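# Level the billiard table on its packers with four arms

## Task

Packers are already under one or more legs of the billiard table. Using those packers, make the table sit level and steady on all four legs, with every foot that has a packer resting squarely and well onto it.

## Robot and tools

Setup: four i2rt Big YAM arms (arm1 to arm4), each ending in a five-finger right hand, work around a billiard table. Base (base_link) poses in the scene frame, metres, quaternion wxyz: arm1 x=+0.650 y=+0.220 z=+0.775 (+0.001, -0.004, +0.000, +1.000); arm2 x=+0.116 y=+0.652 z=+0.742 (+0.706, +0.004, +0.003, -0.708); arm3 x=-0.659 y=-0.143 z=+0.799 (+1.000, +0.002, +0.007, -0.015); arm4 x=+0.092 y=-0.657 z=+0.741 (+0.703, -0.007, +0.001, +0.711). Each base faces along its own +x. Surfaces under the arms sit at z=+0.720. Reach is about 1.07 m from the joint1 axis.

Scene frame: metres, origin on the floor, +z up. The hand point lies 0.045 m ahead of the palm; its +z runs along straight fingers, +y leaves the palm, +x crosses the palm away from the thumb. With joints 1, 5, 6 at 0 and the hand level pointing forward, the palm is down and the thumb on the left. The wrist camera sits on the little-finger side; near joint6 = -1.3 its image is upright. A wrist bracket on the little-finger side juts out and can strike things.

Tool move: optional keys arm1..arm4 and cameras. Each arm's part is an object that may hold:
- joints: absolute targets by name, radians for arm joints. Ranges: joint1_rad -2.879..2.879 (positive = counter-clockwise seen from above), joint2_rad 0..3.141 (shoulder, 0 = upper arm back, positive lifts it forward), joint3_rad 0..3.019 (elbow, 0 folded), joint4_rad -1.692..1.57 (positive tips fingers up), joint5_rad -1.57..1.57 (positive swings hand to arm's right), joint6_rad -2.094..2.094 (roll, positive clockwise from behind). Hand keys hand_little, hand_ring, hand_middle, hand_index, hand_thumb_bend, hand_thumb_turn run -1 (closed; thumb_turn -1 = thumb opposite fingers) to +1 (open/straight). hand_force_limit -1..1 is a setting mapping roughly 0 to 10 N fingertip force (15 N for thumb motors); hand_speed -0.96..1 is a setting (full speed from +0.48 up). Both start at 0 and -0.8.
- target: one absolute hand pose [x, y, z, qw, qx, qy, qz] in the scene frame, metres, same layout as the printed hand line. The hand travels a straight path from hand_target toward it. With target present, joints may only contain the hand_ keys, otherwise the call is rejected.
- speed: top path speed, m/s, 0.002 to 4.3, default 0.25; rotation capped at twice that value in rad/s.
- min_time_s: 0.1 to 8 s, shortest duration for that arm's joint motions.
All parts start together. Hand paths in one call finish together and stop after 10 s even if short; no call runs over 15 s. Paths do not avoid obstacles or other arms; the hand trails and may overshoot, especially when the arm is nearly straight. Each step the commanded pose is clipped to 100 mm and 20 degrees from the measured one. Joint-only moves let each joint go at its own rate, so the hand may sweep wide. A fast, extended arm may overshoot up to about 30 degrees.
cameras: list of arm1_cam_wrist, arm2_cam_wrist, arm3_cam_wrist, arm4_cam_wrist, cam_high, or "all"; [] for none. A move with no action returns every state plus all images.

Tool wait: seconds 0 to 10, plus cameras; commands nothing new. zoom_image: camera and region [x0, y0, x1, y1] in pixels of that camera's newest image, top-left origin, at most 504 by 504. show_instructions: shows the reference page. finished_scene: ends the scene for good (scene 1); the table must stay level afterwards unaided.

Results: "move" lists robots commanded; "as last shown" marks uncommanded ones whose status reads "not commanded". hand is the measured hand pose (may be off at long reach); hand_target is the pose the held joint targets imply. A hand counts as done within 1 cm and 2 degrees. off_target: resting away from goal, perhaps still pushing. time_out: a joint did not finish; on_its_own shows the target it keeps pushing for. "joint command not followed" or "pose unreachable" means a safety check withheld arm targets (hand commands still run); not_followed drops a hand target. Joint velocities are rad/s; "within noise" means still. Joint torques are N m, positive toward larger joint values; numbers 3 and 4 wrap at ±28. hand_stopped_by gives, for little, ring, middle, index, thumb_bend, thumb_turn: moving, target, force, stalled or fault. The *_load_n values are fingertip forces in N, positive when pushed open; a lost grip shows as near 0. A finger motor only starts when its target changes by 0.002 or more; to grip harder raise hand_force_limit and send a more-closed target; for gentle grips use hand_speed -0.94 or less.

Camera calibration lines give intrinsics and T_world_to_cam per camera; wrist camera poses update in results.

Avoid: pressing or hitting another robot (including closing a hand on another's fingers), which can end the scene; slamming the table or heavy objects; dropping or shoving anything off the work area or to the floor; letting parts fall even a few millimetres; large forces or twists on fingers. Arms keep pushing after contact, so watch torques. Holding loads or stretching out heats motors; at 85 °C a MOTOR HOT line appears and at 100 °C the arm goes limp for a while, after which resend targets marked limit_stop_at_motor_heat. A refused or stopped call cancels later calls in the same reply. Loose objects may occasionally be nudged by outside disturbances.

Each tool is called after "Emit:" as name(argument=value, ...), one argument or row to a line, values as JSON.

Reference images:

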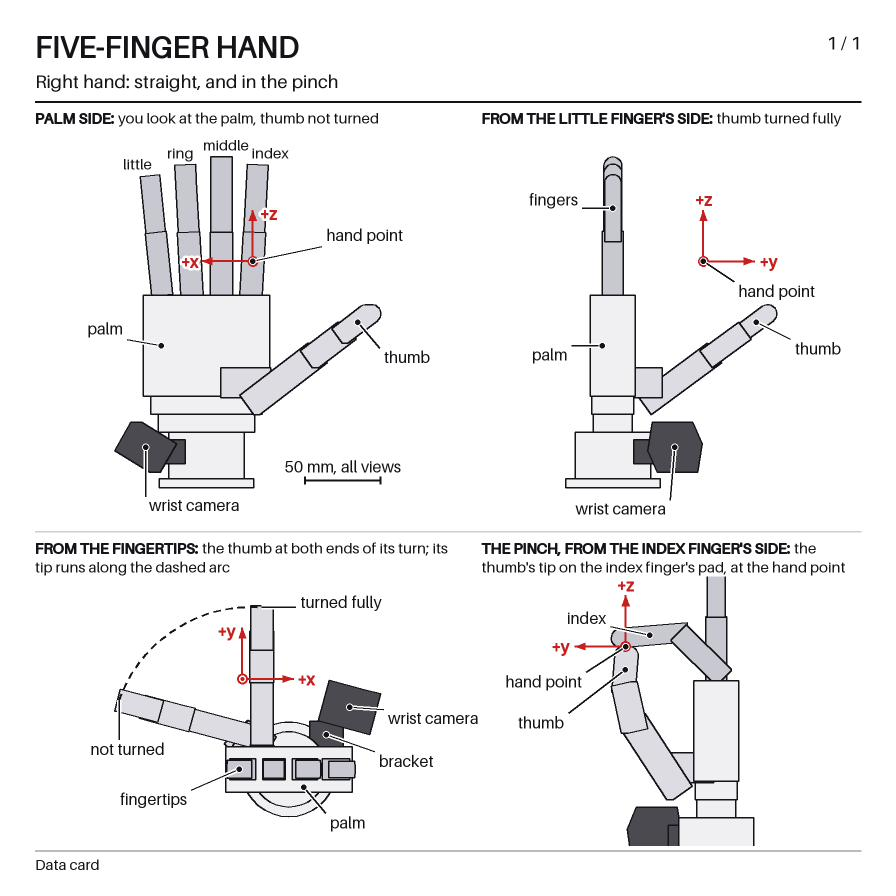

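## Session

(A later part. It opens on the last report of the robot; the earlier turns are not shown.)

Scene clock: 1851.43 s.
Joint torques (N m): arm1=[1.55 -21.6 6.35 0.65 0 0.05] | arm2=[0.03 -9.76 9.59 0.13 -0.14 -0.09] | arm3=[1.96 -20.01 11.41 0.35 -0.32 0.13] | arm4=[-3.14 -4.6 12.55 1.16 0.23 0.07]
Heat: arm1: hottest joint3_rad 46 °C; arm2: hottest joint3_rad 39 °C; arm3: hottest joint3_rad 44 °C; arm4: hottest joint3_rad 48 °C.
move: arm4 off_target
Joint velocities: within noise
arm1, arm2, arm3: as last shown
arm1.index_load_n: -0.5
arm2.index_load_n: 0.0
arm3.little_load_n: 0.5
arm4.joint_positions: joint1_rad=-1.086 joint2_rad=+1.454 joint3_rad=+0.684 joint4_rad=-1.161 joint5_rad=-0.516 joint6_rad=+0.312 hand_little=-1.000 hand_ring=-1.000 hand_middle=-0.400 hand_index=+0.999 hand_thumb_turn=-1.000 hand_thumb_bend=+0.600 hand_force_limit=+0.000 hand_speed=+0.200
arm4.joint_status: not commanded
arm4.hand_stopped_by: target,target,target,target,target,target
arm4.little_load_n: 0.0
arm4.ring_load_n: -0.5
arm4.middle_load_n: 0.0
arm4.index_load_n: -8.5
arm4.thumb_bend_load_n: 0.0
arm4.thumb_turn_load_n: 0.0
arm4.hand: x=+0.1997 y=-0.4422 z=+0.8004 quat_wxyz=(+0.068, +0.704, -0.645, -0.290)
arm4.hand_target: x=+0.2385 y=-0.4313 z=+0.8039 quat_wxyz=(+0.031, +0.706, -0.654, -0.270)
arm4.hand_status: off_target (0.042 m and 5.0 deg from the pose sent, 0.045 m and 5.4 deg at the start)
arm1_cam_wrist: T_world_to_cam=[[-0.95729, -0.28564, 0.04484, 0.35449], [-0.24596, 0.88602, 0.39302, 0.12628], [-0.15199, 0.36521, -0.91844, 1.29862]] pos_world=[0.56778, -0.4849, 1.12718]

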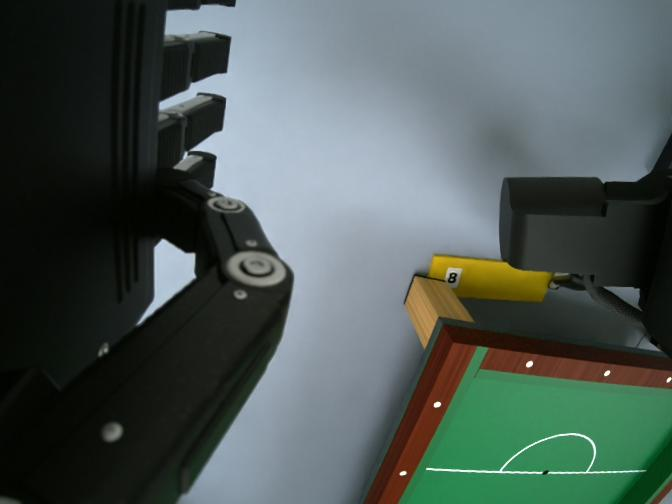

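Emit:
move(
  arm4={"target": [0.243, -0.408, 0.802, 0.0309, 0.7064, -0.6533, -0.2706], "speed": 0.04},
  cameras=["arm1_cam_wrist"],
)

Emit:
zoom_image(
  camera="arm1_cam_wrist",
  region=[390, 240, 560, 340],
)

Scene clock: 1876.70 s.
Joint torques (N m): arm1=[1.55 -21.6 6.35 0.66 0 0.05] | arm2=[-0.56 -9.23 9.52 0.34 -0.12 -0.11] | arm3=[2.14 -20.48 11.21 0.4 -0.34 0.1] | arm4=[-0.26 -4.95 13.64 1.69 -0.23 0.47]
Heat: arm1: hottest joint3_rad 45 °C; arm2: hottest joint3_rad 39 °C; arm3: hottest joint3_rad 44 °C; arm4: hottest joint3_rad 49 °C.
move: arm4 off_target
Joint velocities: within noise
arm1, arm2, arm3: as last shown
arm1.index_load_n: 0.0
arm1.thumb_turn_load_n: 0.5
arm2.ring_load_n: -0.5
arm2.middle_load_n: -0.5
arm2.index_load_n: 0.5
arm3.little_load_n: 0.0
arm4.joint_positions: joint1_rad=-1.066 joint2_rad=+1.474 joint3_rad=+0.703 joint4_rad=-1.165 joint5_rad=-0.519 joint6_rad=+0.334 hand_little=-1.000 hand_ring=-1.000 hand_middle=-0.400 hand_index=+0.999 hand_thumb_turn=-1.000 hand_thumb_bend=+0.600 hand_force_limit=+0.000 hand_speed=+0.200
arm4.joint_status: not commanded
arm4.hand_stopped_by: target,target,target,target,target,target
arm4.little_load_n: 0.5
arm4.ring_load_n: 0.0
arm4.middle_load_n: 0.0
arm4.index_load_n: -11.0
arm4.thumb_bend_load_n: 0.0
arm4.thumb_turn_load_n: 0.0
arm4.hand: x=+0.2017 y=-0.4351 z=+0.8008 quat_wxyz=(+0.076, +0.702, -0.646, -0.291)
arm4.hand_target: x=+0.2413 y=-0.4109 z=+0.8060 quat_wxyz=(+0.030, +0.706, -0.653, -0.272)
arm4.hand_status: off_target (0.049 m and 5.8 deg from the pose sent, 0.055 m and 4.9 deg at the start)
arm1_cam_wrist: T_world_to_cam=[[-0.95729, -0.28564, 0.04484, 0.35449], [-0.24596, 0.88602, 0.39302, 0.12628], [-0.15199, 0.36521, -0.91844, 1.29862]] pos_world=[0.56778, -0.4849, 1.12718]

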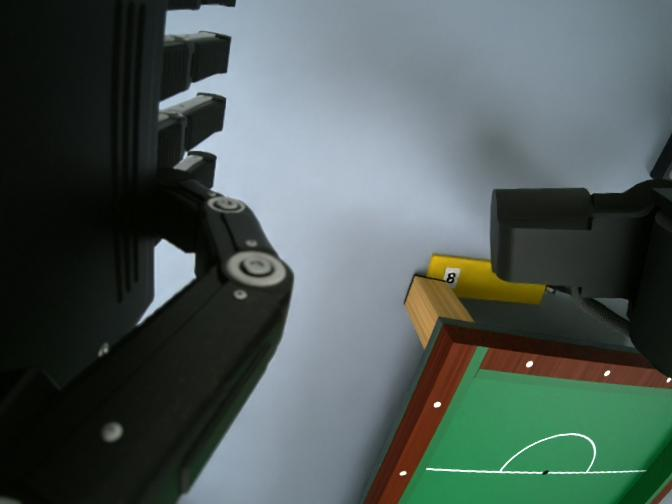

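Scaled by 2.965 from the camera's image (finer frame: 960x720).

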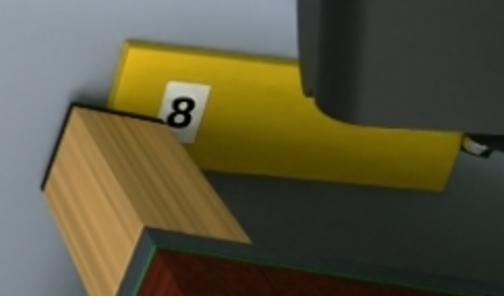

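Emit:
move(
  arm4={"target": [0.205, -0.425, 0.802, 0.0309, 0.7064, -0.6533, -0.2706], "speed": 0.04},
  arm1={"target": [0.53, -0.25, 1.05, -0.3214, 0.3830, 0.6634, -0.5567], "speed": 0.25},
  cameras=["arm1_cam_wrist", "cam_high"],
)

Scene clock: 1893.40 s.
Joint torques (N m): arm1=[2.2 -7.12 7.28 1.32 0.42 0.11] | arm2=[-0.21 -9.35 9.65 0.24 -0.05 -0.11] | arm3=[1.67 -19.96 11.36 0.39 -0.34 0.11] | arm4=[0.5 -4.95 6.2 0.53 -0.26 0.17]
Heat: arm1: hottest joint3_rad 45 °C; arm2: hottest joint3_rad 39 °C; arm3: hottest joint3_rad 45 °C; arm4: hottest joint3_rad 51 °C.
move: arm1 done; arm4 done
Joint velocities: within noise
arm1.joint_positions: joint1_rad=+1.632 joint2_rad=+1.130 joint3_rad=+0.839 joint4_rad=-0.080 joint5_rad=+1.086 joint6_rad=+0.311 hand_little=+1.000 hand_ring=+1.000 hand_middle=+1.000 hand_index=+1.000 hand_thumb_turn=-1.000 hand_thumb_bend=-0.900 hand_force_limit=+0.000 hand_speed=+0.200
arm1.joint_status: not commanded
arm1.hand_stopped_by: target,target,target,target,target,target
arm1.little_load_n: 0.0
arm1.ring_load_n: 0.0
arm1.middle_load_n: 0.0
arm1.index_load_n: 0.0
arm1.thumb_bend_load_n: 0.0
arm1.thumb_turn_load_n: 0.0
arm1.hand: x=+0.5260 y=-0.2517 z=+1.0463 quat_wxyz=(-0.328, +0.380, +0.666, -0.552)
arm1.hand_target: x=+0.5300 y=-0.2501 z=+1.0500 quat_wxyz=(-0.321, +0.383, +0.663, -0.557)
arm1.hand_status: done (0.006 m and 1.0 deg from the pose sent, 0.199 m and 153.5 deg at the start)
arm2, arm3: as last shown
arm2.ring_load_n: 0.0
arm2.middle_load_n: 0.0
arm2.index_load_n: 0.0
arm3.index_load_n: 0.5
arm4.joint_positions: joint1_rad=-1.058 joint2_rad=+1.405 joint3_rad=+0.688 joint4_rad=-1.096 joint5_rad=-0.521 joint6_rad=+0.382 hand_little=-1.000 hand_ring=-1.000 hand_middle=-0.400 hand_index=+1.000 hand_thumb_turn=-1.000 hand_thumb_bend=+0.600 hand_force_limit=+0.000 hand_speed=+0.200
arm4.joint_status: not commanded
arm4.hand_stopped_by: target,target,target,target,target,target
arm4.little_load_n: 0.0
arm4.ring_load_n: 0.0
arm4.middle_load_n: 0.0
arm4.index_load_n: 0.0
arm4.thumb_bend_load_n: 0.0
arm4.thumb_turn_load_n: 0.0
arm4.hand: x=+0.2109 y=-0.4251 z=+0.8043 quat_wxyz=(+0.027, +0.706, -0.653, -0.273)
arm4.hand_target: x=+0.2051 y=-0.4251 z=+0.8020 quat_wxyz=(+0.031, +0.706, -0.653, -0.271)
arm4.hand_status: done (0.006 m and 0.5 deg from the pose sent, 0.011 m and 5.7 deg at the start)
arm1_cam_wrist: T_world_to_cam=[[-0.0096, 0.30307, -0.95292, 1.08068], [0.8854, -0.44032, -0.14896, -0.42211], [-0.46473, -0.84515, -0.26411, 0.41939]] pos_world=[0.57901, -0.15894, 1.07768]

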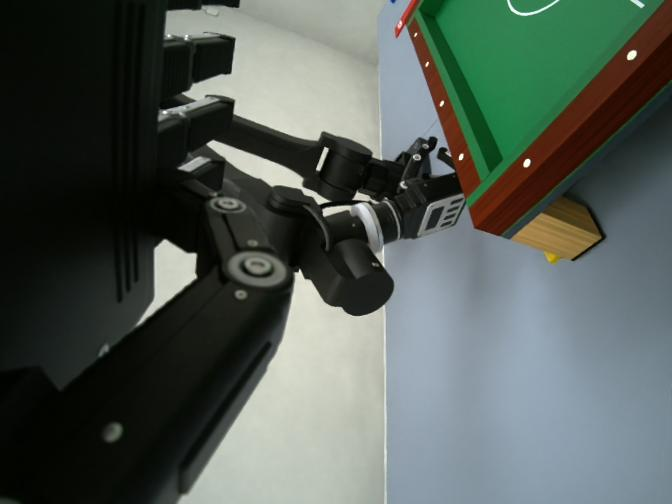

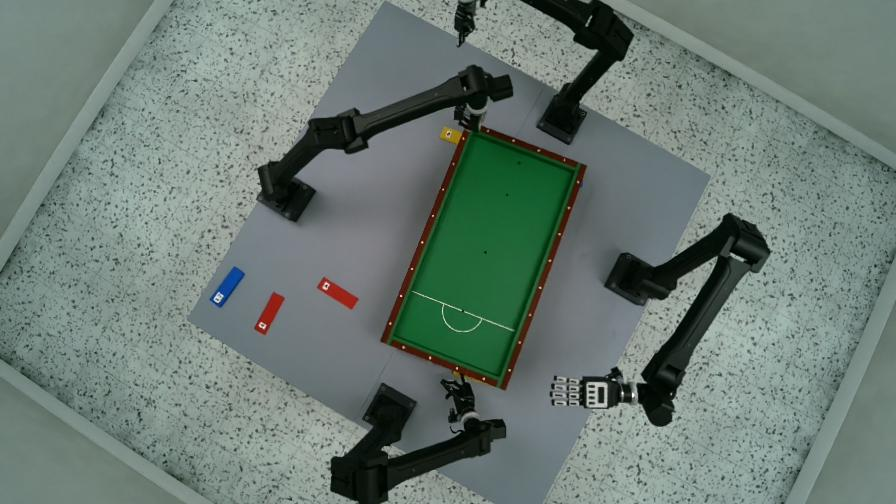

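Emit:
move(
  arm1={"target": [0.52, -0.165, 0.86, -0.3214, 0.3830, 0.6634, -0.5567], "speed": 0.2},
  cameras=["arm1_cam_wrist", "cam_high"],
)

Emit:
move(
  arm1={"target": [0.51, -0.165, 0.75, -0.3214, 0.3830, 0.6634, -0.5567], "speed": 0.1},
  cameras=["arm1_cam_wrist", "cam_high"],
)

Scene clock: 1898.90 s.
Joint torques (N m): arm1=[0.67 -4.66 4.83 2.15 0.24 -0.13] | arm2=[-0.56 -8.53 9.46 0.05 -0.11 -0.1] | arm3=[1.85 -20.37 11.4 0.47 -0.36 0.1] | arm4=[0.67 -6.18 6.01 0.55 -0.31 0.2]
Heat: arm1: hottest joint3_rad 45 °C; arm2: hottest joint3_rad 40 °C; arm3: hottest joint3_rad 45 °C; arm4: hottest joint3_rad 50 °C.
move: arm1 done
Joint velocities: within noise
arm1.joint_positions: joint1_rad=+1.629 joint2_rad=+1.267 joint3_rad=+0.329 joint4_rad=+0.566 joint5_rad=+1.071 joint6_rad=+0.316 hand_little=+1.000 hand_ring=+1.000 hand_middle=+1.000 hand_index=+1.000 hand_thumb_turn=-1.000 hand_thumb_bend=-0.900 hand_force_limit=+0.000 hand_speed=+0.200
arm1.joint_status: not commanded
arm1.hand_stopped_by: target,target,target,target,target,target
arm1.little_load_n: 0.0
arm1.ring_load_n: 0.0
arm1.middle_load_n: 0.0
arm1.index_load_n: 0.0
arm1.thumb_bend_load_n: 0.5
arm1.thumb_turn_load_n: 0.0
arm1.hand: x=+0.5234 y=-0.1650 z=+0.8573 quat_wxyz=(-0.322, +0.379, +0.668, -0.553)
arm1.hand_target: x=+0.5201 y=-0.1650 z=+0.8601 quat_wxyz=(-0.321, +0.383, +0.663, -0.557)
arm1.hand_status: done (0.004 m and 0.8 deg from the pose sent, 0.206 m and 1.0 deg at the start)
arm2, arm3, arm4: as last shown
arm3.index_load_n: 0.0
arm1_cam_wrist: T_world_to_cam=[[-0.00534, 0.29987, -0.95397, 0.8724], [0.89101, -0.43165, -0.14067, -0.4184], [-0.45396, -0.85074, -0.26488, 0.4357]] pos_world=[0.57524, -0.07154, 0.88879]

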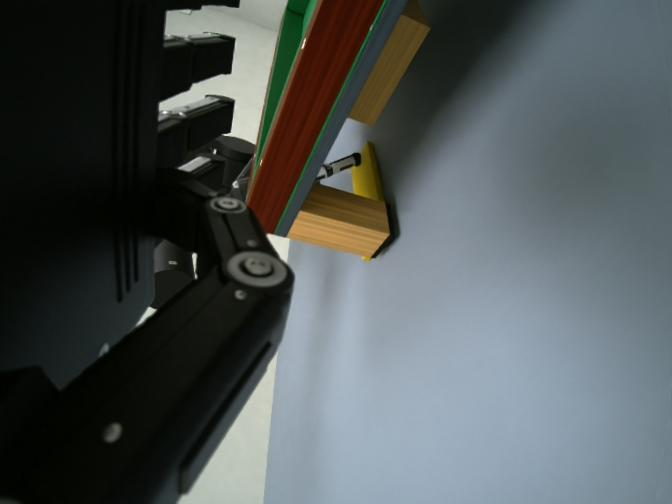

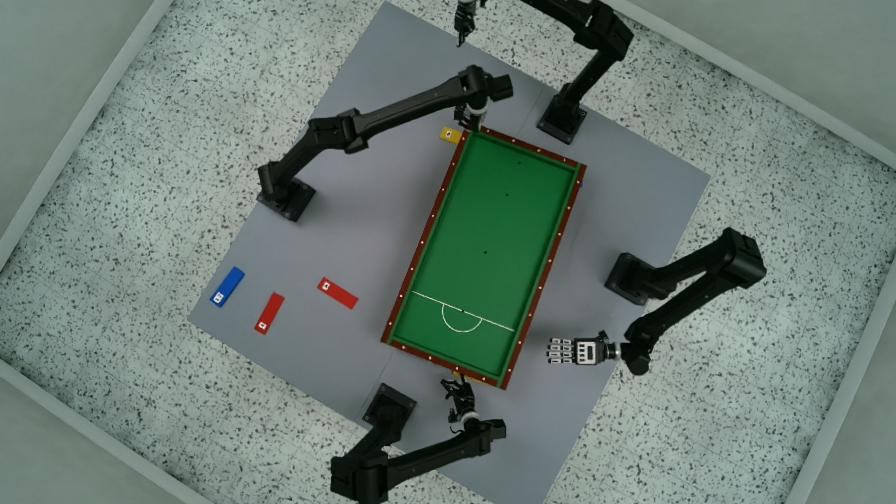

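Scene clock: 1900.67 s.
Joint torques (N m): arm1=[0.62 -8.06 1.17 2.22 0.22 -0.22] | arm2=[-0.85 -8.41 9.73 0.13 -0.08 -0.08] | arm3=[1.32 -20.07 11.25 0.55 -0.36 0.1] | arm4=[0.97 -5.71 6.08 0.35 -0.33 0.2]
Heat: arm1: hottest joint3_rad 44 °C; arm2: hottest joint3_rad 40 °C; arm3: hottest joint3_rad 45 °C; arm4: hottest joint3_rad 50 °C.
move: arm1 done
Joint velocities: within noise
arm1.joint_positions: joint1_rad=+1.589 joint2_rad=+1.864 joint3_rad=+0.294 joint4_rad=+1.213 joint5_rad=+1.033 joint6_rad=+0.298 hand_little=+1.000 hand_ring=+1.000 hand_middle=+1.000 hand_index=+1.000 hand_thumb_turn=-1.000 hand_thumb_bend=-0.900 hand_force_limit=+0.000 hand_speed=+0.200
arm1.joint_status: not commanded
arm1.hand_stopped_by: target,target,target,target,target,target
arm1.little_load_n: 0.0
arm1.ring_load_n: 0.0
arm1.middle_load_n: 0.0
arm1.index_load_n: 0.0
arm1.thumb_bend_load_n: 0.0
arm1.thumb_turn_load_n: 0.0
arm1.hand: x=+0.5136 y=-0.1628 z=+0.7449 quat_wxyz=(-0.321, +0.381, +0.669, -0.552)
arm1.hand_target: x=+0.5100 y=-0.1649 z=+0.7499 quat_wxyz=(-0.322, +0.383, +0.663, -0.556)
arm1.hand_status: done (0.007 m and 0.9 deg from the pose sent, 0.108 m and 0.8 deg at the start)
arm2, arm3, arm4: as last shown
arm4.index_load_n: -0.5
arm4.thumb_turn_load_n: -0.5
arm1_cam_wrist: T_world_to_cam=[[-0.00004, 0.30034, -0.95383, 0.76174], [0.89086, -0.43329, -0.13647, -0.42786], [-0.45427, -0.84974, -0.26755, 0.40557]] pos_world=[0.56544, -0.06954, 0.77669]

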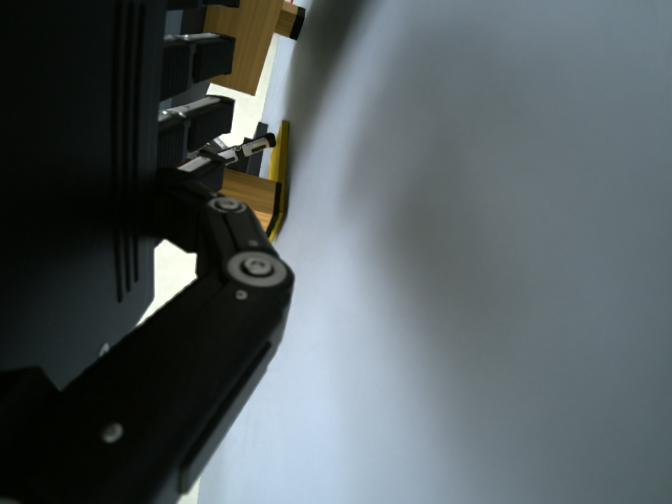

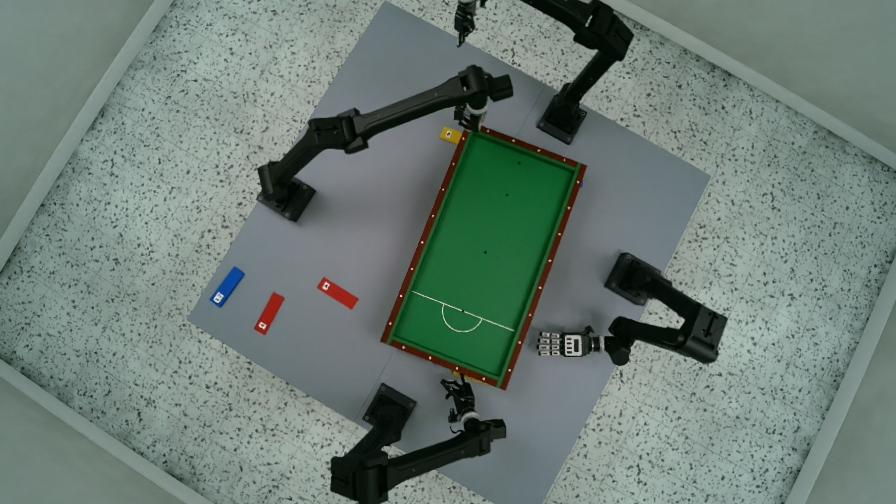

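Emit:
zoom_image(
  camera="arm1_cam_wrist",
  region=[200, 100, 340, 260],
)

Scaled by 3.150 from the camera's image (finer frame: 960x720).

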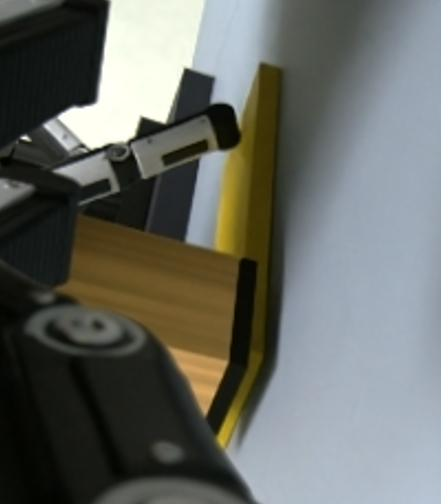

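Emit:
move(
  arm1={"target": [0.46, -0.195, 0.73, -0.3214, 0.3830, 0.6634, -0.5567], "speed": 0.1},
  cameras=["arm1_cam_wrist", "cam_high"],
)

Emit:
move(
  arm1={"target": [0.405, -0.215, 0.728, -0.3214, 0.3830, 0.6634, -0.5567], "speed": 0.06},
  cameras=["arm1_cam_wrist", "cam_high"],
)

Scene clock: 1909.53 s.
Joint torques (N m): arm1=[1.03 -8.76 1.74 2.37 0.14 -0.19] | arm2=[0.32 -9.41 9.8 -0.02 -0.13 -0.11] | arm3=[1.73 -19.96 11.36 0.43 -0.33 0.12] | arm4=[0.26 -5.54 6.13 0.36 -0.3 0.15]
Heat: arm1: hottest joint3_rad 44 °C; arm2: hottest joint3_rad 40 °C; arm3: hottest joint3_rad 45 °C; arm4: hottest joint3_rad 49 °C.
move: arm1 done
Joint velocities: within noise
arm1.joint_positions: joint1_rad=+1.417 joint2_rad=+1.981 joint3_rad=+0.386 joint4_rad=+1.307 joint5_rad=+0.872 joint6_rad=+0.214 hand_little=+1.000 hand_ring=+1.000 hand_middle=+1.000 hand_index=+1.000 hand_thumb_turn=-1.000 hand_thumb_bend=-0.900 hand_force_limit=+0.000 hand_speed=+0.200
arm1.joint_status: not commanded
arm1.hand_stopped_by: target,target,target,target,target,target
arm1.little_load_n: 0.0
arm1.ring_load_n: 0.0
arm1.middle_load_n: 0.0
arm1.index_load_n: 0.0
arm1.thumb_bend_load_n: 0.0
arm1.thumb_turn_load_n: 0.0
arm1.hand: x=+0.4633 y=-0.1895 z=+0.7258 quat_wxyz=(-0.320, +0.384, +0.669, -0.550)
arm1.hand_target: x=+0.4601 y=-0.1949 z=+0.7301 quat_wxyz=(-0.321, +0.383, +0.663, -0.557)
arm1.hand_status: done (0.008 m and 1.0 deg from the pose sent, 0.064 m and 0.9 deg at the start)
arm2.joint_positions: joint1_rad=-1.496 joint2_rad=+1.468 joint3_rad=+1.628 joint4_rad=-1.689 joint5_rad=-0.012 joint6_rad=+0.090 hand_little=+1.000 hand_ring=+1.000 hand_middle=+1.000 hand_index=+1.000 hand_thumb_turn=-1.000 hand_thumb_bend=-0.900 hand_force_limit=+0.000 hand_speed=+0.200
arm2.joint_status: not commanded
arm2.hand_stopped_by: target,target,fault,target,target,target
arm2.little_load_n: 0.0
arm2.ring_load_n: 0.0
arm2.middle_load_n: 0.0
arm2.index_load_n: 0.0
arm2.thumb_bend_load_n: 0.0
arm2.thumb_turn_load_n: 0.0
arm2.hand: x=-0.2618 y=+0.5832 z=+1.0463 quat_wxyz=(+0.013, -0.713, -0.701, +0.016)
arm2.hand_target: x=-0.2654 y=+0.5830 z=+1.0495 quat_wxyz=(+0.011, -0.710, -0.704, +0.016)
arm2.hand_status: not commanded
arm3, arm4: as last shown
arm4.index_load_n: 0.0
arm4.thumb_turn_load_n: 0.0
arm1_cam_wrist: T_world_to_cam=[[0.00559, 0.30105, -0.95359, 0.74886], [0.88977, -0.43671, -0.13265, -0.4002], [-0.45638, -0.84773, -0.2703, 0.35834]] pos_world=[0.51543, -0.09644, 0.75788]

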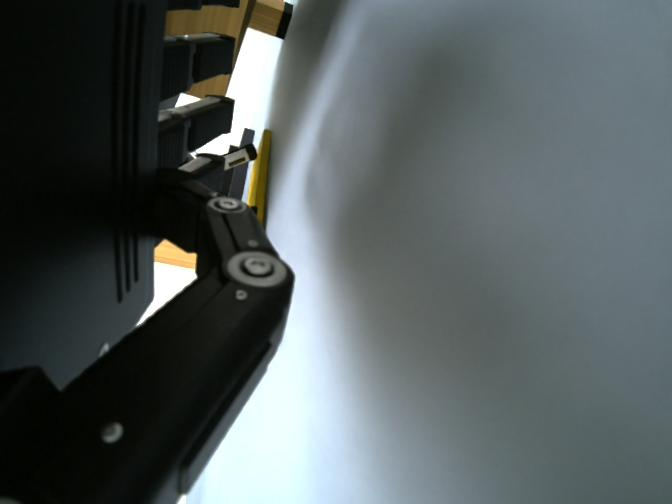

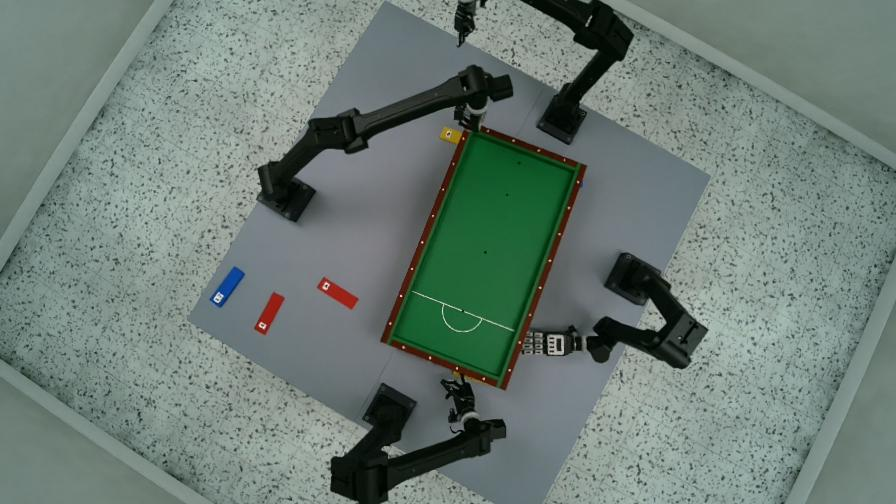

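Scene clock: 1911.03 s.
Joint torques (N m): arm1=[0.91 -9.52 2.55 1.51 0.08 -0.27] | arm2=[0.09 -8.76 9.58 -0.01 -0.09 -0.1] | arm3=[2.02 -20.48 11.25 0.39 -0.35 0.13] | arm4=[0.5 -5.54 6.11 0.36 -0.27 0.18]
Heat: arm1: hottest joint3_rad 44 °C; arm2: hottest joint3_rad 40 °C; arm3: hottest joint3_rad 45 °C; arm4: hottest joint3_rad 49 °C.
move: arm1 done
Joint velocities: within noise
arm1.joint_positions: joint1_rad=+1.265 joint2_rad=+2.001 joint3_rad=+0.468 joint4_rad=+1.305 joint5_rad=+0.723 joint6_rad=+0.160 hand_little=+1.000 hand_ring=+1.000 hand_middle=+1.000 hand_index=+1.000 hand_thumb_turn=-1.000 hand_thumb_bend=-0.900 hand_force_limit=+0.000 hand_speed=+0.200
arm1.joint_status: not commanded
arm1.hand_stopped_by: target,target,target,target,target,target
arm1.little_load_n: -0.5
arm1.ring_load_n: 0.0
arm1.middle_load_n: 0.0
arm1.index_load_n: 0.0
arm1.thumb_bend_load_n: 0.0
arm1.thumb_turn_load_n: 0.0
arm1.hand: x=+0.4098 y=-0.2112 z=+0.7288 quat_wxyz=(-0.317, +0.386, +0.663, -0.558)
arm1.hand_target: x=+0.4051 y=-0.2149 z=+0.7281 quat_wxyz=(-0.321, +0.383, +0.663, -0.557)
arm1.hand_status: done (0.006 m and 0.7 deg from the pose sent, 0.064 m and 1.0 deg at the start)
arm2, arm4: as last shown
arm3.joint_positions: joint1_rad=+0.826 joint2_rad=+2.353 joint3_rad=+2.640 joint4_rad=-1.695 joint5_rad=+0.001 joint6_rad=+0.646 hand_little=-0.700 hand_ring=-0.700 hand_middle=-0.700 hand_index=-0.700 hand_thumb_turn=-1.000 hand_thumb_bend=+0.600 hand_force_limit=+0.000 hand_speed=+0.200
arm3.joint_status: not commanded
arm3.hand_stopped_by: target,target,target,target,target,target
arm3.little_load_n: 0.0
arm3.ring_load_n: 0.0
arm3.middle_load_n: 0.0
arm3.index_load_n: 0.0
arm3.thumb_bend_load_n: 0.0
arm3.thumb_turn_load_n: 0.0
arm3.hand: x=-0.1975 y=+0.4113 z=+0.9846 quat_wxyz=(-0.078, +0.756, -0.650, -0.001)
arm3.hand_target: x=-0.2008 y=+0.4190 z=+0.9994 quat_wxyz=(-0.092, +0.753, -0.651, -0.002)
arm3.hand_status: not commanded
arm1_cam_wrist: T_world_to_cam=[[0.00206, 0.27951, -0.96014, 0.76025], [0.88991, -0.43847, -0.12573, -0.36706], [-0.45613, -0.85418, -0.24965, 0.29981]] pos_world=[0.46183, -0.11735, 0.75864]

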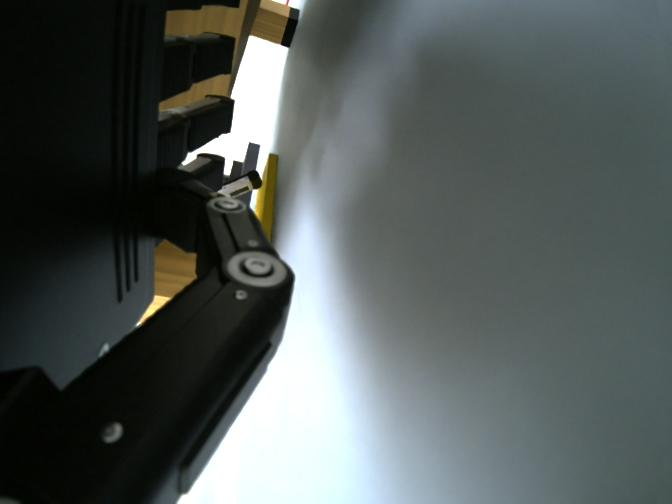

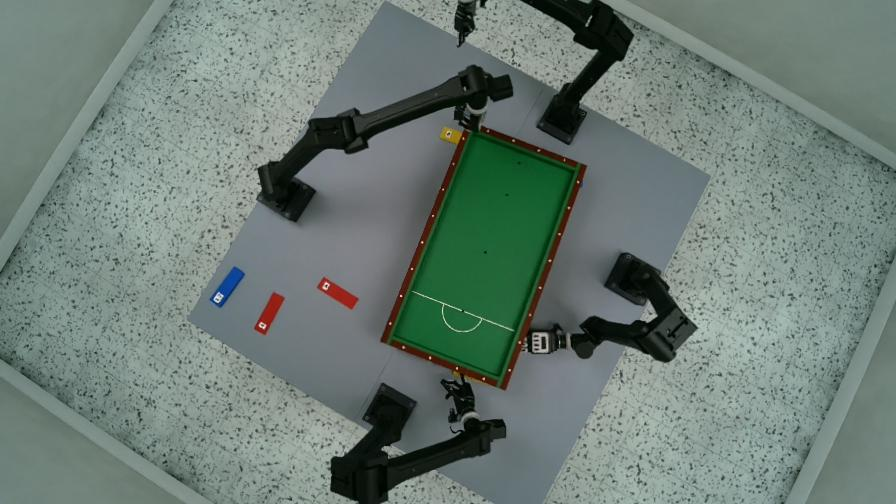

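Emit:
move(
  arm1={"target": [0.385, -0.225, 0.73, -0.3214, 0.3830, 0.6634, -0.5567], "speed": 0.06},
)

Emit:
move(
  arm1={"target": [0.385, -0.225, 0.75, -0.3214, 0.3830, 0.6634, -0.5567], "speed": 0.03},
  cameras=["arm1_cam_wrist", "cam_high"],
)

Scene clock: 1914.30 s.
Joint torques (N m): arm1=[0.85 -10.05 2.97 1.54 0.07 -0.21] | arm2=[-1.32 -9.41 9.52 -0.02 -0.06 -0.05] | arm3=[1.96 -20.54 11.4 0.46 -0.35 0.11] | arm4=[0.85 -5.42 6.23 0.31 -0.26 0.19]
Heat: arm1: hottest joint3_rad 43 °C; arm2: hottest joint3_rad 40 °C; arm3: hottest joint3_rad 45 °C; arm4: hottest joint3_rad 48 °C.
move: arm1 done
Joint velocities: within noise
arm1.joint_positions: joint1_rad=+1.220 joint2_rad=+2.001 joint3_rad=+0.508 joint4_rad=+1.270 joint5_rad=+0.679 joint6_rad=+0.147 hand_little=+1.000 hand_ring=+1.000 hand_middle=+1.000 hand_index=+1.000 hand_thumb_turn=-1.000 hand_thumb_bend=-0.900 hand_force_limit=+0.000 hand_speed=+0.200
arm1.joint_status: not commanded
arm1.hand_stopped_by: target,target,target,target,target,target
arm1.little_load_n: 0.0
arm1.ring_load_n: -0.5
arm1.middle_load_n: 0.0
arm1.index_load_n: 0.0
arm1.thumb_bend_load_n: 0.0
arm1.thumb_turn_load_n: 0.0
arm1.hand: x=+0.3909 y=-0.2205 z=+0.7293 quat_wxyz=(-0.317, +0.385, +0.664, -0.557)
arm1.hand_target: x=+0.3851 y=-0.2250 z=+0.7302 quat_wxyz=(-0.321, +0.383, +0.663, -0.557)
arm1.hand_status: done (0.007 m and 0.6 deg from the pose sent, 0.028 m and 0.7 deg at the start)
arm2, arm3, arm4: as last shown
arm4.thumb_bend_load_n: -0.5
pictures: none

Scene clock: 1915.47 s.
Joint torques (N m): arm1=[0.91 -11.4 2.54 1.52 0.1 -0.2] | arm2=[-0.85 -8.7 9.51 0.08 -0.1 -0.08] | arm3=[1.79 -20.19 11.34 0.49 -0.33 0.11] | arm4=[0.85 -5.42 6.04 0.35 -0.26 0.15]
Heat: arm1: hottest joint3_rad 43 °C; arm2: hottest joint3_rad 40 °C; arm3: hottest joint3_rad 45 °C; arm4: hottest joint3_rad 48 °C.
move: arm1 done
Joint velocities: within noise
arm1.joint_positions: joint1_rad=+1.220 joint2_rad=+1.941 joint3_rad=+0.508 joint4_rad=+1.202 joint5_rad=+0.679 joint6_rad=+0.147 hand_little=+1.000 hand_ring=+1.000 hand_middle=+1.000 hand_index=+1.000 hand_thumb_turn=-1.000 hand_thumb_bend=-0.900 hand_force_limit=+0.000 hand_speed=+0.200
arm1.joint_status: not commanded
arm1.hand_stopped_by: target,target,target,target,target,target
arm1.little_load_n: 0.0
arm1.ring_load_n: 0.0
arm1.middle_load_n: 0.0
arm1.index_load_n: 0.0
arm1.thumb_bend_load_n: 0.0
arm1.thumb_turn_load_n: 0.0
arm1.hand: x=+0.3899 y=-0.2229 z=+0.7425 quat_wxyz=(-0.317, +0.385, +0.667, -0.554)
arm1.hand_target: x=+0.3850 y=-0.2251 z=+0.7501 quat_wxyz=(-0.321, +0.383, +0.663, -0.557)
arm1.hand_status: done (0.009 m and 0.7 deg from the pose sent, 0.022 m and 0.6 deg at the start)
arm2, arm3, arm4: as last shown
arm1_cam_wrist: T_world_to_cam=[[0.00565, 0.2904, -0.95689, 0.77523], [0.8908, -0.43625, -0.12713, -0.35159], [-0.45436, -0.85168, -0.26116, 0.29256]] pos_world=[0.44174, -0.12934, 0.77351]

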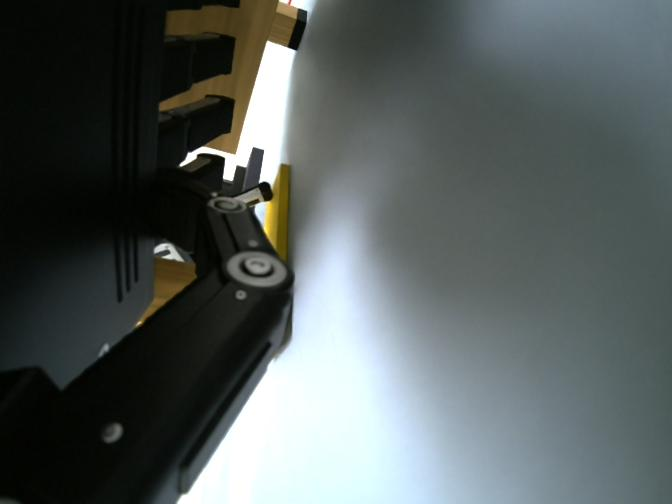

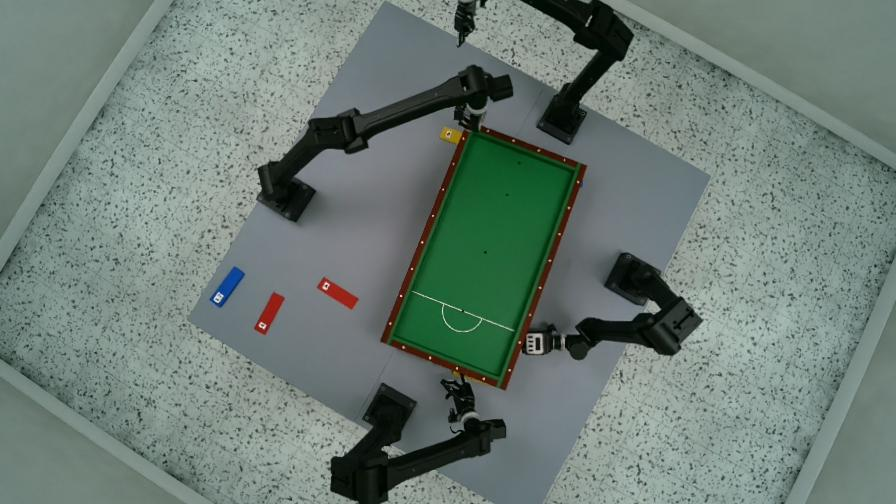

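Emit:
move(
  arm1={"target": [0.385, -0.225, 0.762, -0.3214, 0.3830, 0.6634, -0.5567], "speed": 0.03},
  cameras=["arm1_cam_wrist"],
)

Emit:
move(
  arm1={"target": [0.385, -0.225, 0.775, -0.3214, 0.3830, 0.6634, -0.5567], "speed": 0.03},
  cameras=["arm1_cam_wrist", "cam_high"],
)

Scene clock: 1918.77 s.
Joint torques (N m): arm1=[0.91 -11.87 2.43 1.62 0.14 -0.2] | arm2=[-0.15 -9 9.81 0.02 -0.07 -0.09] | arm3=[2.02 -20.37 11.17 0.49 -0.35 0.11] | arm4=[0.32 -5.6 6.19 0.61 -0.27 0.18]
Heat: arm1: hottest joint3_rad 43 °C; arm2: hottest joint3_rad 40 °C; arm3: hottest joint3_rad 45 °C; arm4: hottest joint3_rad 48 °C.
move: arm1 off_target
Joint velocities: within noise
arm1.joint_positions: joint1_rad=+1.220 joint2_rad=+1.901 joint3_rad=+0.508 joint4_rad=+1.156 joint5_rad=+0.678 joint6_rad=+0.147 hand_little=+1.000 hand_ring=+1.000 hand_middle=+1.000 hand_index=+1.000 hand_thumb_turn=-1.000 hand_thumb_bend=-0.900 hand_force_limit=+0.000 hand_speed=+0.200
arm1.joint_status: not commanded
arm1.hand_stopped_by: target,target,target,target,target,target
arm1.little_load_n: 0.0
arm1.ring_load_n: 0.0
arm1.middle_load_n: 0.0
arm1.index_load_n: 0.0
arm1.thumb_bend_load_n: 0.0
arm1.thumb_turn_load_n: 0.0
arm1.hand: x=+0.3896 y=-0.2240 z=+0.7508 quat_wxyz=(-0.317, +0.384, +0.669, -0.551)
arm1.hand_target: x=+0.3851 y=-0.2251 z=+0.7619 quat_wxyz=(-0.321, +0.383, +0.663, -0.557)
arm1.hand_status: off_target (0.012 m and 1.0 deg from the pose sent, 0.020 m and 0.7 deg at the start)
arm2, arm3, arm4: as last shown
arm3.thumb_turn_load_n: 0.5
arm4.thumb_bend_load_n: 0.0
arm1_cam_wrist: T_world_to_cam=[[0.00782, 0.2965, -0.955, 0.78263], [0.89144, -0.43478, -0.12769, -0.35025], [-0.45307, -0.85033, -0.26771, 0.29847]] pos_world=[0.44134, -0.13054, 0.78259]

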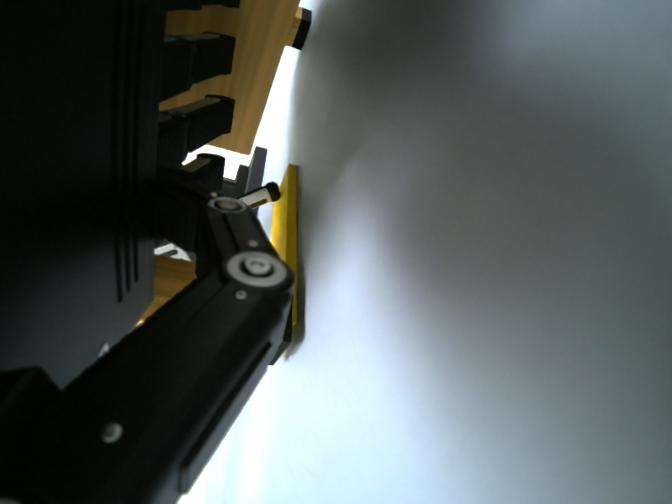

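Scene clock: 1919.73 s.
Joint torques (N m): arm1=[0.91 -13.27 2.65 2.1 0.36 -0.2] | arm2=[0.21 -9.11 9.72 0.28 -0.12 -0.09] | arm3=[1.55 -20.01 11.28 0.39 -0.34 0.11] | arm4=[0.85 -5.54 5.98 0.35 -0.27 0.16]
Heat: arm1: hottest joint3_rad 43 °C; arm2: hottest joint3_rad 40 °C; arm3: hottest joint3_rad 45 °C; arm4: hottest joint3_rad 48 °C.
move: arm1 off_target
Joint velocities: within noise
arm1.joint_positions: joint1_rad=+1.220 joint2_rad=+1.870 joint3_rad=+0.503 joint4_rad=+1.096 joint5_rad=+0.674 joint6_rad=+0.147 hand_little=+1.000 hand_ring=+1.000 hand_middle=+1.000 hand_index=+1.000 hand_thumb_turn=-1.000 hand_thumb_bend=-0.900 hand_force_limit=+0.000 hand_speed=+0.200
arm1.joint_status: not commanded
arm1.hand_stopped_by: target,target,target,target,target,target
arm1.little_load_n: 0.0
arm1.ring_load_n: 0.0
arm1.middle_load_n: 0.0
arm1.index_load_n: 0.0
arm1.thumb_bend_load_n: 0.0
arm1.thumb_turn_load_n: 0.0
arm1.hand: x=+0.3918 y=-0.2202 z=+0.7506 quat_wxyz=(-0.318, +0.381, +0.680, -0.539)
arm1.hand_target: x=+0.3851 y=-0.2249 z=+0.7744 quat_wxyz=(-0.321, +0.383, +0.663, -0.557)
arm1.hand_status: off_target (0.026 m and 2.8 deg from the pose sent, 0.025 m and 1.0 deg at the start)
arm2, arm3: as last shown
arm3.index_load_n: 0.5
arm3.thumb_turn_load_n: 0.0
arm4.joint_positions: joint1_rad=-1.058 joint2_rad=+1.405 joint3_rad=+0.688 joint4_rad=-1.096 joint5_rad=-0.521 joint6_rad=+0.382 hand_little=-1.000 hand_ring=-1.000 hand_middle=-0.400 hand_index=+1.000 hand_thumb_turn=-1.000 hand_thumb_bend=+0.600 hand_force_limit=+0.000 hand_speed=+0.200
arm4.joint_status: not commanded
arm4.hand_stopped_by: target,target,target,target,target,target
arm4.little_load_n: 0.0
arm4.ring_load_n: 0.0
arm4.middle_load_n: 0.0
arm4.index_load_n: 0.0
arm4.thumb_bend_load_n: 0.0
arm4.thumb_turn_load_n: 0.0
arm4.hand: x=+0.2109 y=-0.4251 z=+0.8043 quat_wxyz=(+0.027, +0.706, -0.653, -0.273)
arm4.hand_target: x=+0.2051 y=-0.4251 z=+0.8020 quat_wxyz=(+0.031, +0.706, -0.653, -0.271)
arm4.hand_status: not commanded
arm1_cam_wrist: T_world_to_cam=[[0.01841, 0.32619, -0.94512, 0.77626], [0.89493, -0.42688, -0.12989, -0.34854], [-0.44582, -0.84343, -0.29978, 0.3253]] pos_world=[0.44265, -0.12763, 0.78591]

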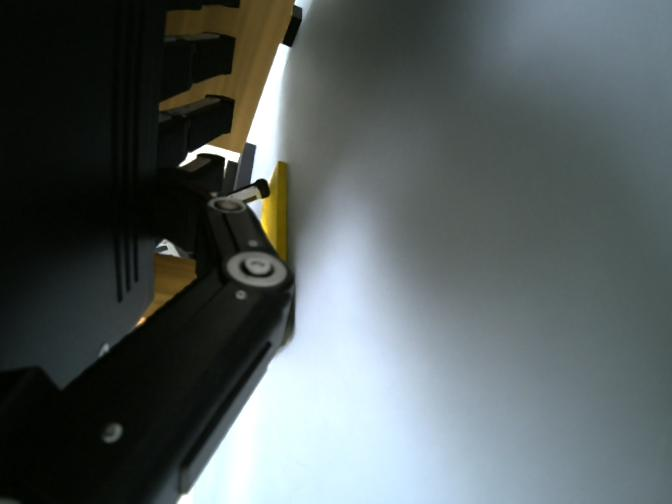

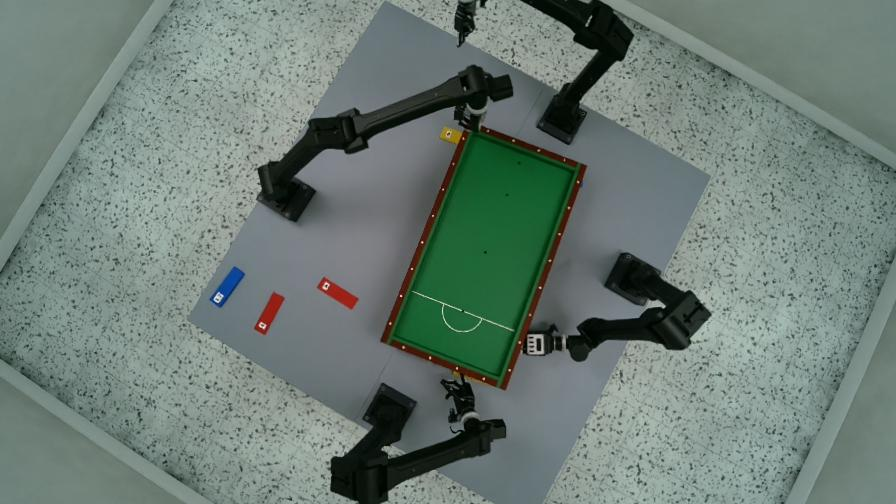

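Emit:
move(
  arm1={"target": [0.385, -0.225, 0.787, -0.3214, 0.3830, 0.6634, -0.5567], "speed": 0.03},
  cameras=["arm1_cam_wrist"],
)

Emit:
move(
  arm4={"target": [0.225, -0.415, 0.802, 0.0309, 0.7064, -0.6533, -0.2706], "speed": 0.04},
  cameras=["arm1_cam_wrist", "cam_high"],
)

Scene clock: 1926.20 s.
Joint torques (N m): arm1=[0.91 -14.15 3.3 2.41 0.63 -0.19] | arm2=[0.03 -9.23 9.61 0.05 -0.08 -0.08] | arm3=[1.55 -20.13 11.37 0.34 -0.34 0.1] | arm4=[0.91 -5.54 6.08 0.44 -0.27 0.17]
Heat: arm1: hottest joint3_rad 43 °C; arm2: hottest joint3_rad 40 °C; arm3: hottest joint3_rad 45 °C; arm4: hottest joint3_rad 47 °C.
move: arm1 off_target
Joint velocities: within noise
arm1.joint_positions: joint1_rad=+1.220 joint2_rad=+1.838 joint3_rad=+0.493 joint4_rad=+1.043 joint5_rad=+0.668 joint6_rad=+0.147 hand_little=+1.000 hand_ring=+1.000 hand_middle=+1.000 hand_index=+1.000 hand_thumb_turn=-1.000 hand_thumb_bend=-0.900 hand_force_limit=+0.000 hand_speed=+0.200
arm1.joint_status: not commanded
arm1.hand_stopped_by: target,target,target,target,target,target
arm1.little_load_n: 0.0
arm1.ring_load_n: -0.5
arm1.middle_load_n: 0.0
arm1.index_load_n: 0.0
arm1.thumb_bend_load_n: 0.0
arm1.thumb_turn_load_n: 0.0
arm1.hand: x=+0.3949 y=-0.2146 z=+0.7509 quat_wxyz=(-0.318, +0.378, +0.691, -0.528)
arm1.hand_target: x=+0.3853 y=-0.2245 z=+0.7860 quat_wxyz=(-0.321, +0.383, +0.663, -0.557)
arm1.hand_status: off_target (0.039 m and 4.6 deg from the pose sent, 0.037 m and 2.8 deg at the start)
arm2, arm3, arm4: as last shown
arm4.thumb_bend_load_n: -0.5
arm1_cam_wrist: T_world_to_cam=[[0.02809, 0.35326, -0.9351, 0.76919], [0.89896, -0.41801, -0.13091, -0.34782], [-0.43713, -0.83695, -0.3293, 0.35162]] pos_world=[0.44477, -0.12282, 0.78953]

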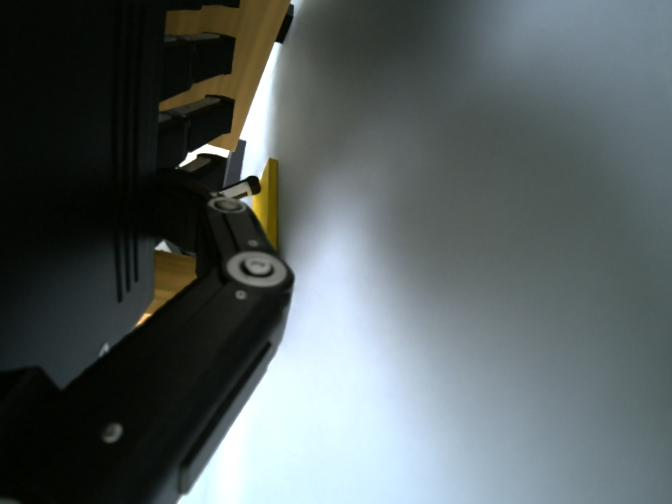

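Scene clock: 1927.27 s.
Joint torques (N m): arm1=[0.91 -14.15 3.29 2.43 0.64 -0.19] | arm2=[-0.5 -9.11 9.35 0.03 -0.07 -0.08] | arm3=[1.67 -20.07 11.44 0.34 -0.34 0.11] | arm4=[0.62 -3.78 9.66 -0.02 0.01 0.12]
Heat: arm1: hottest joint3_rad 43 °C; arm2: hottest joint3_rad 40 °C; arm3: hottest joint3_rad 45 °C; arm4: hottest joint3_rad 47 °C.
move: arm4 off_target
Joint velocities: within noise
arm1, arm2, arm3: as last shown
arm1.little_load_n: -0.5
arm1.ring_load_n: 0.0
arm3.little_load_n: 0.5
arm3.index_load_n: 0.0
arm4.joint_positions: joint1_rad=-1.058 joint2_rad=+1.432 joint3_rad=+0.705 joint4_rad=-1.096 joint5_rad=-0.527 joint6_rad=+0.382 hand_little=-1.000 hand_ring=-1.000 hand_middle=-0.400 hand_index=+1.000 hand_thumb_turn=-1.000 hand_thumb_bend=+0.600 hand_force_limit=+0.000 hand_speed=+0.200
arm4.joint_status: not commanded
arm4.hand_stopped_by: target,target,target,target,target,target
arm4.little_load_n: 0.0
arm4.ring_load_n: 0.0
arm4.middle_load_n: 0.0
arm4.index_load_n: -3.0
arm4.thumb_bend_load_n: 0.0
arm4.thumb_turn_load_n: 0.0
arm4.hand: x=+0.2157 y=-0.4213 z=+0.8030 quat_wxyz=(+0.031, +0.704, -0.654, -0.277)
arm4.hand_target: x=+0.2250 y=-0.4151 z=+0.8022 quat_wxyz=(+0.030, +0.706, -0.653, -0.271)
arm4.hand_status: off_target (0.011 m and 0.8 deg from the pose sent, 0.018 m and 0.5 deg at the start)
arm1_cam_wrist: T_world_to_cam=[[0.02809, 0.35326, -0.9351, 0.76919], [0.89896, -0.41801, -0.13091, -0.34782], [-0.43713, -0.83695, -0.3293, 0.35162]] pos_world=[0.44477, -0.12282, 0.78953]

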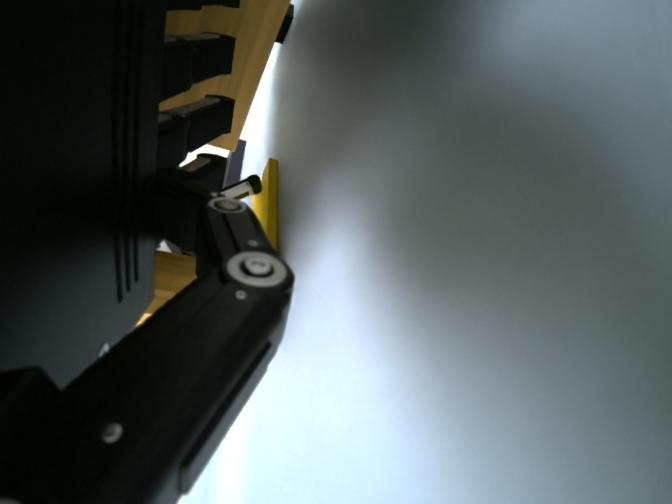

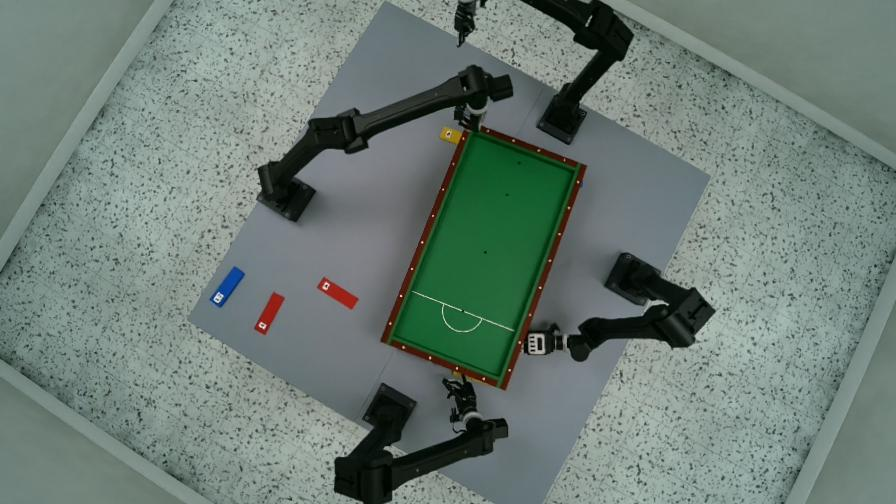

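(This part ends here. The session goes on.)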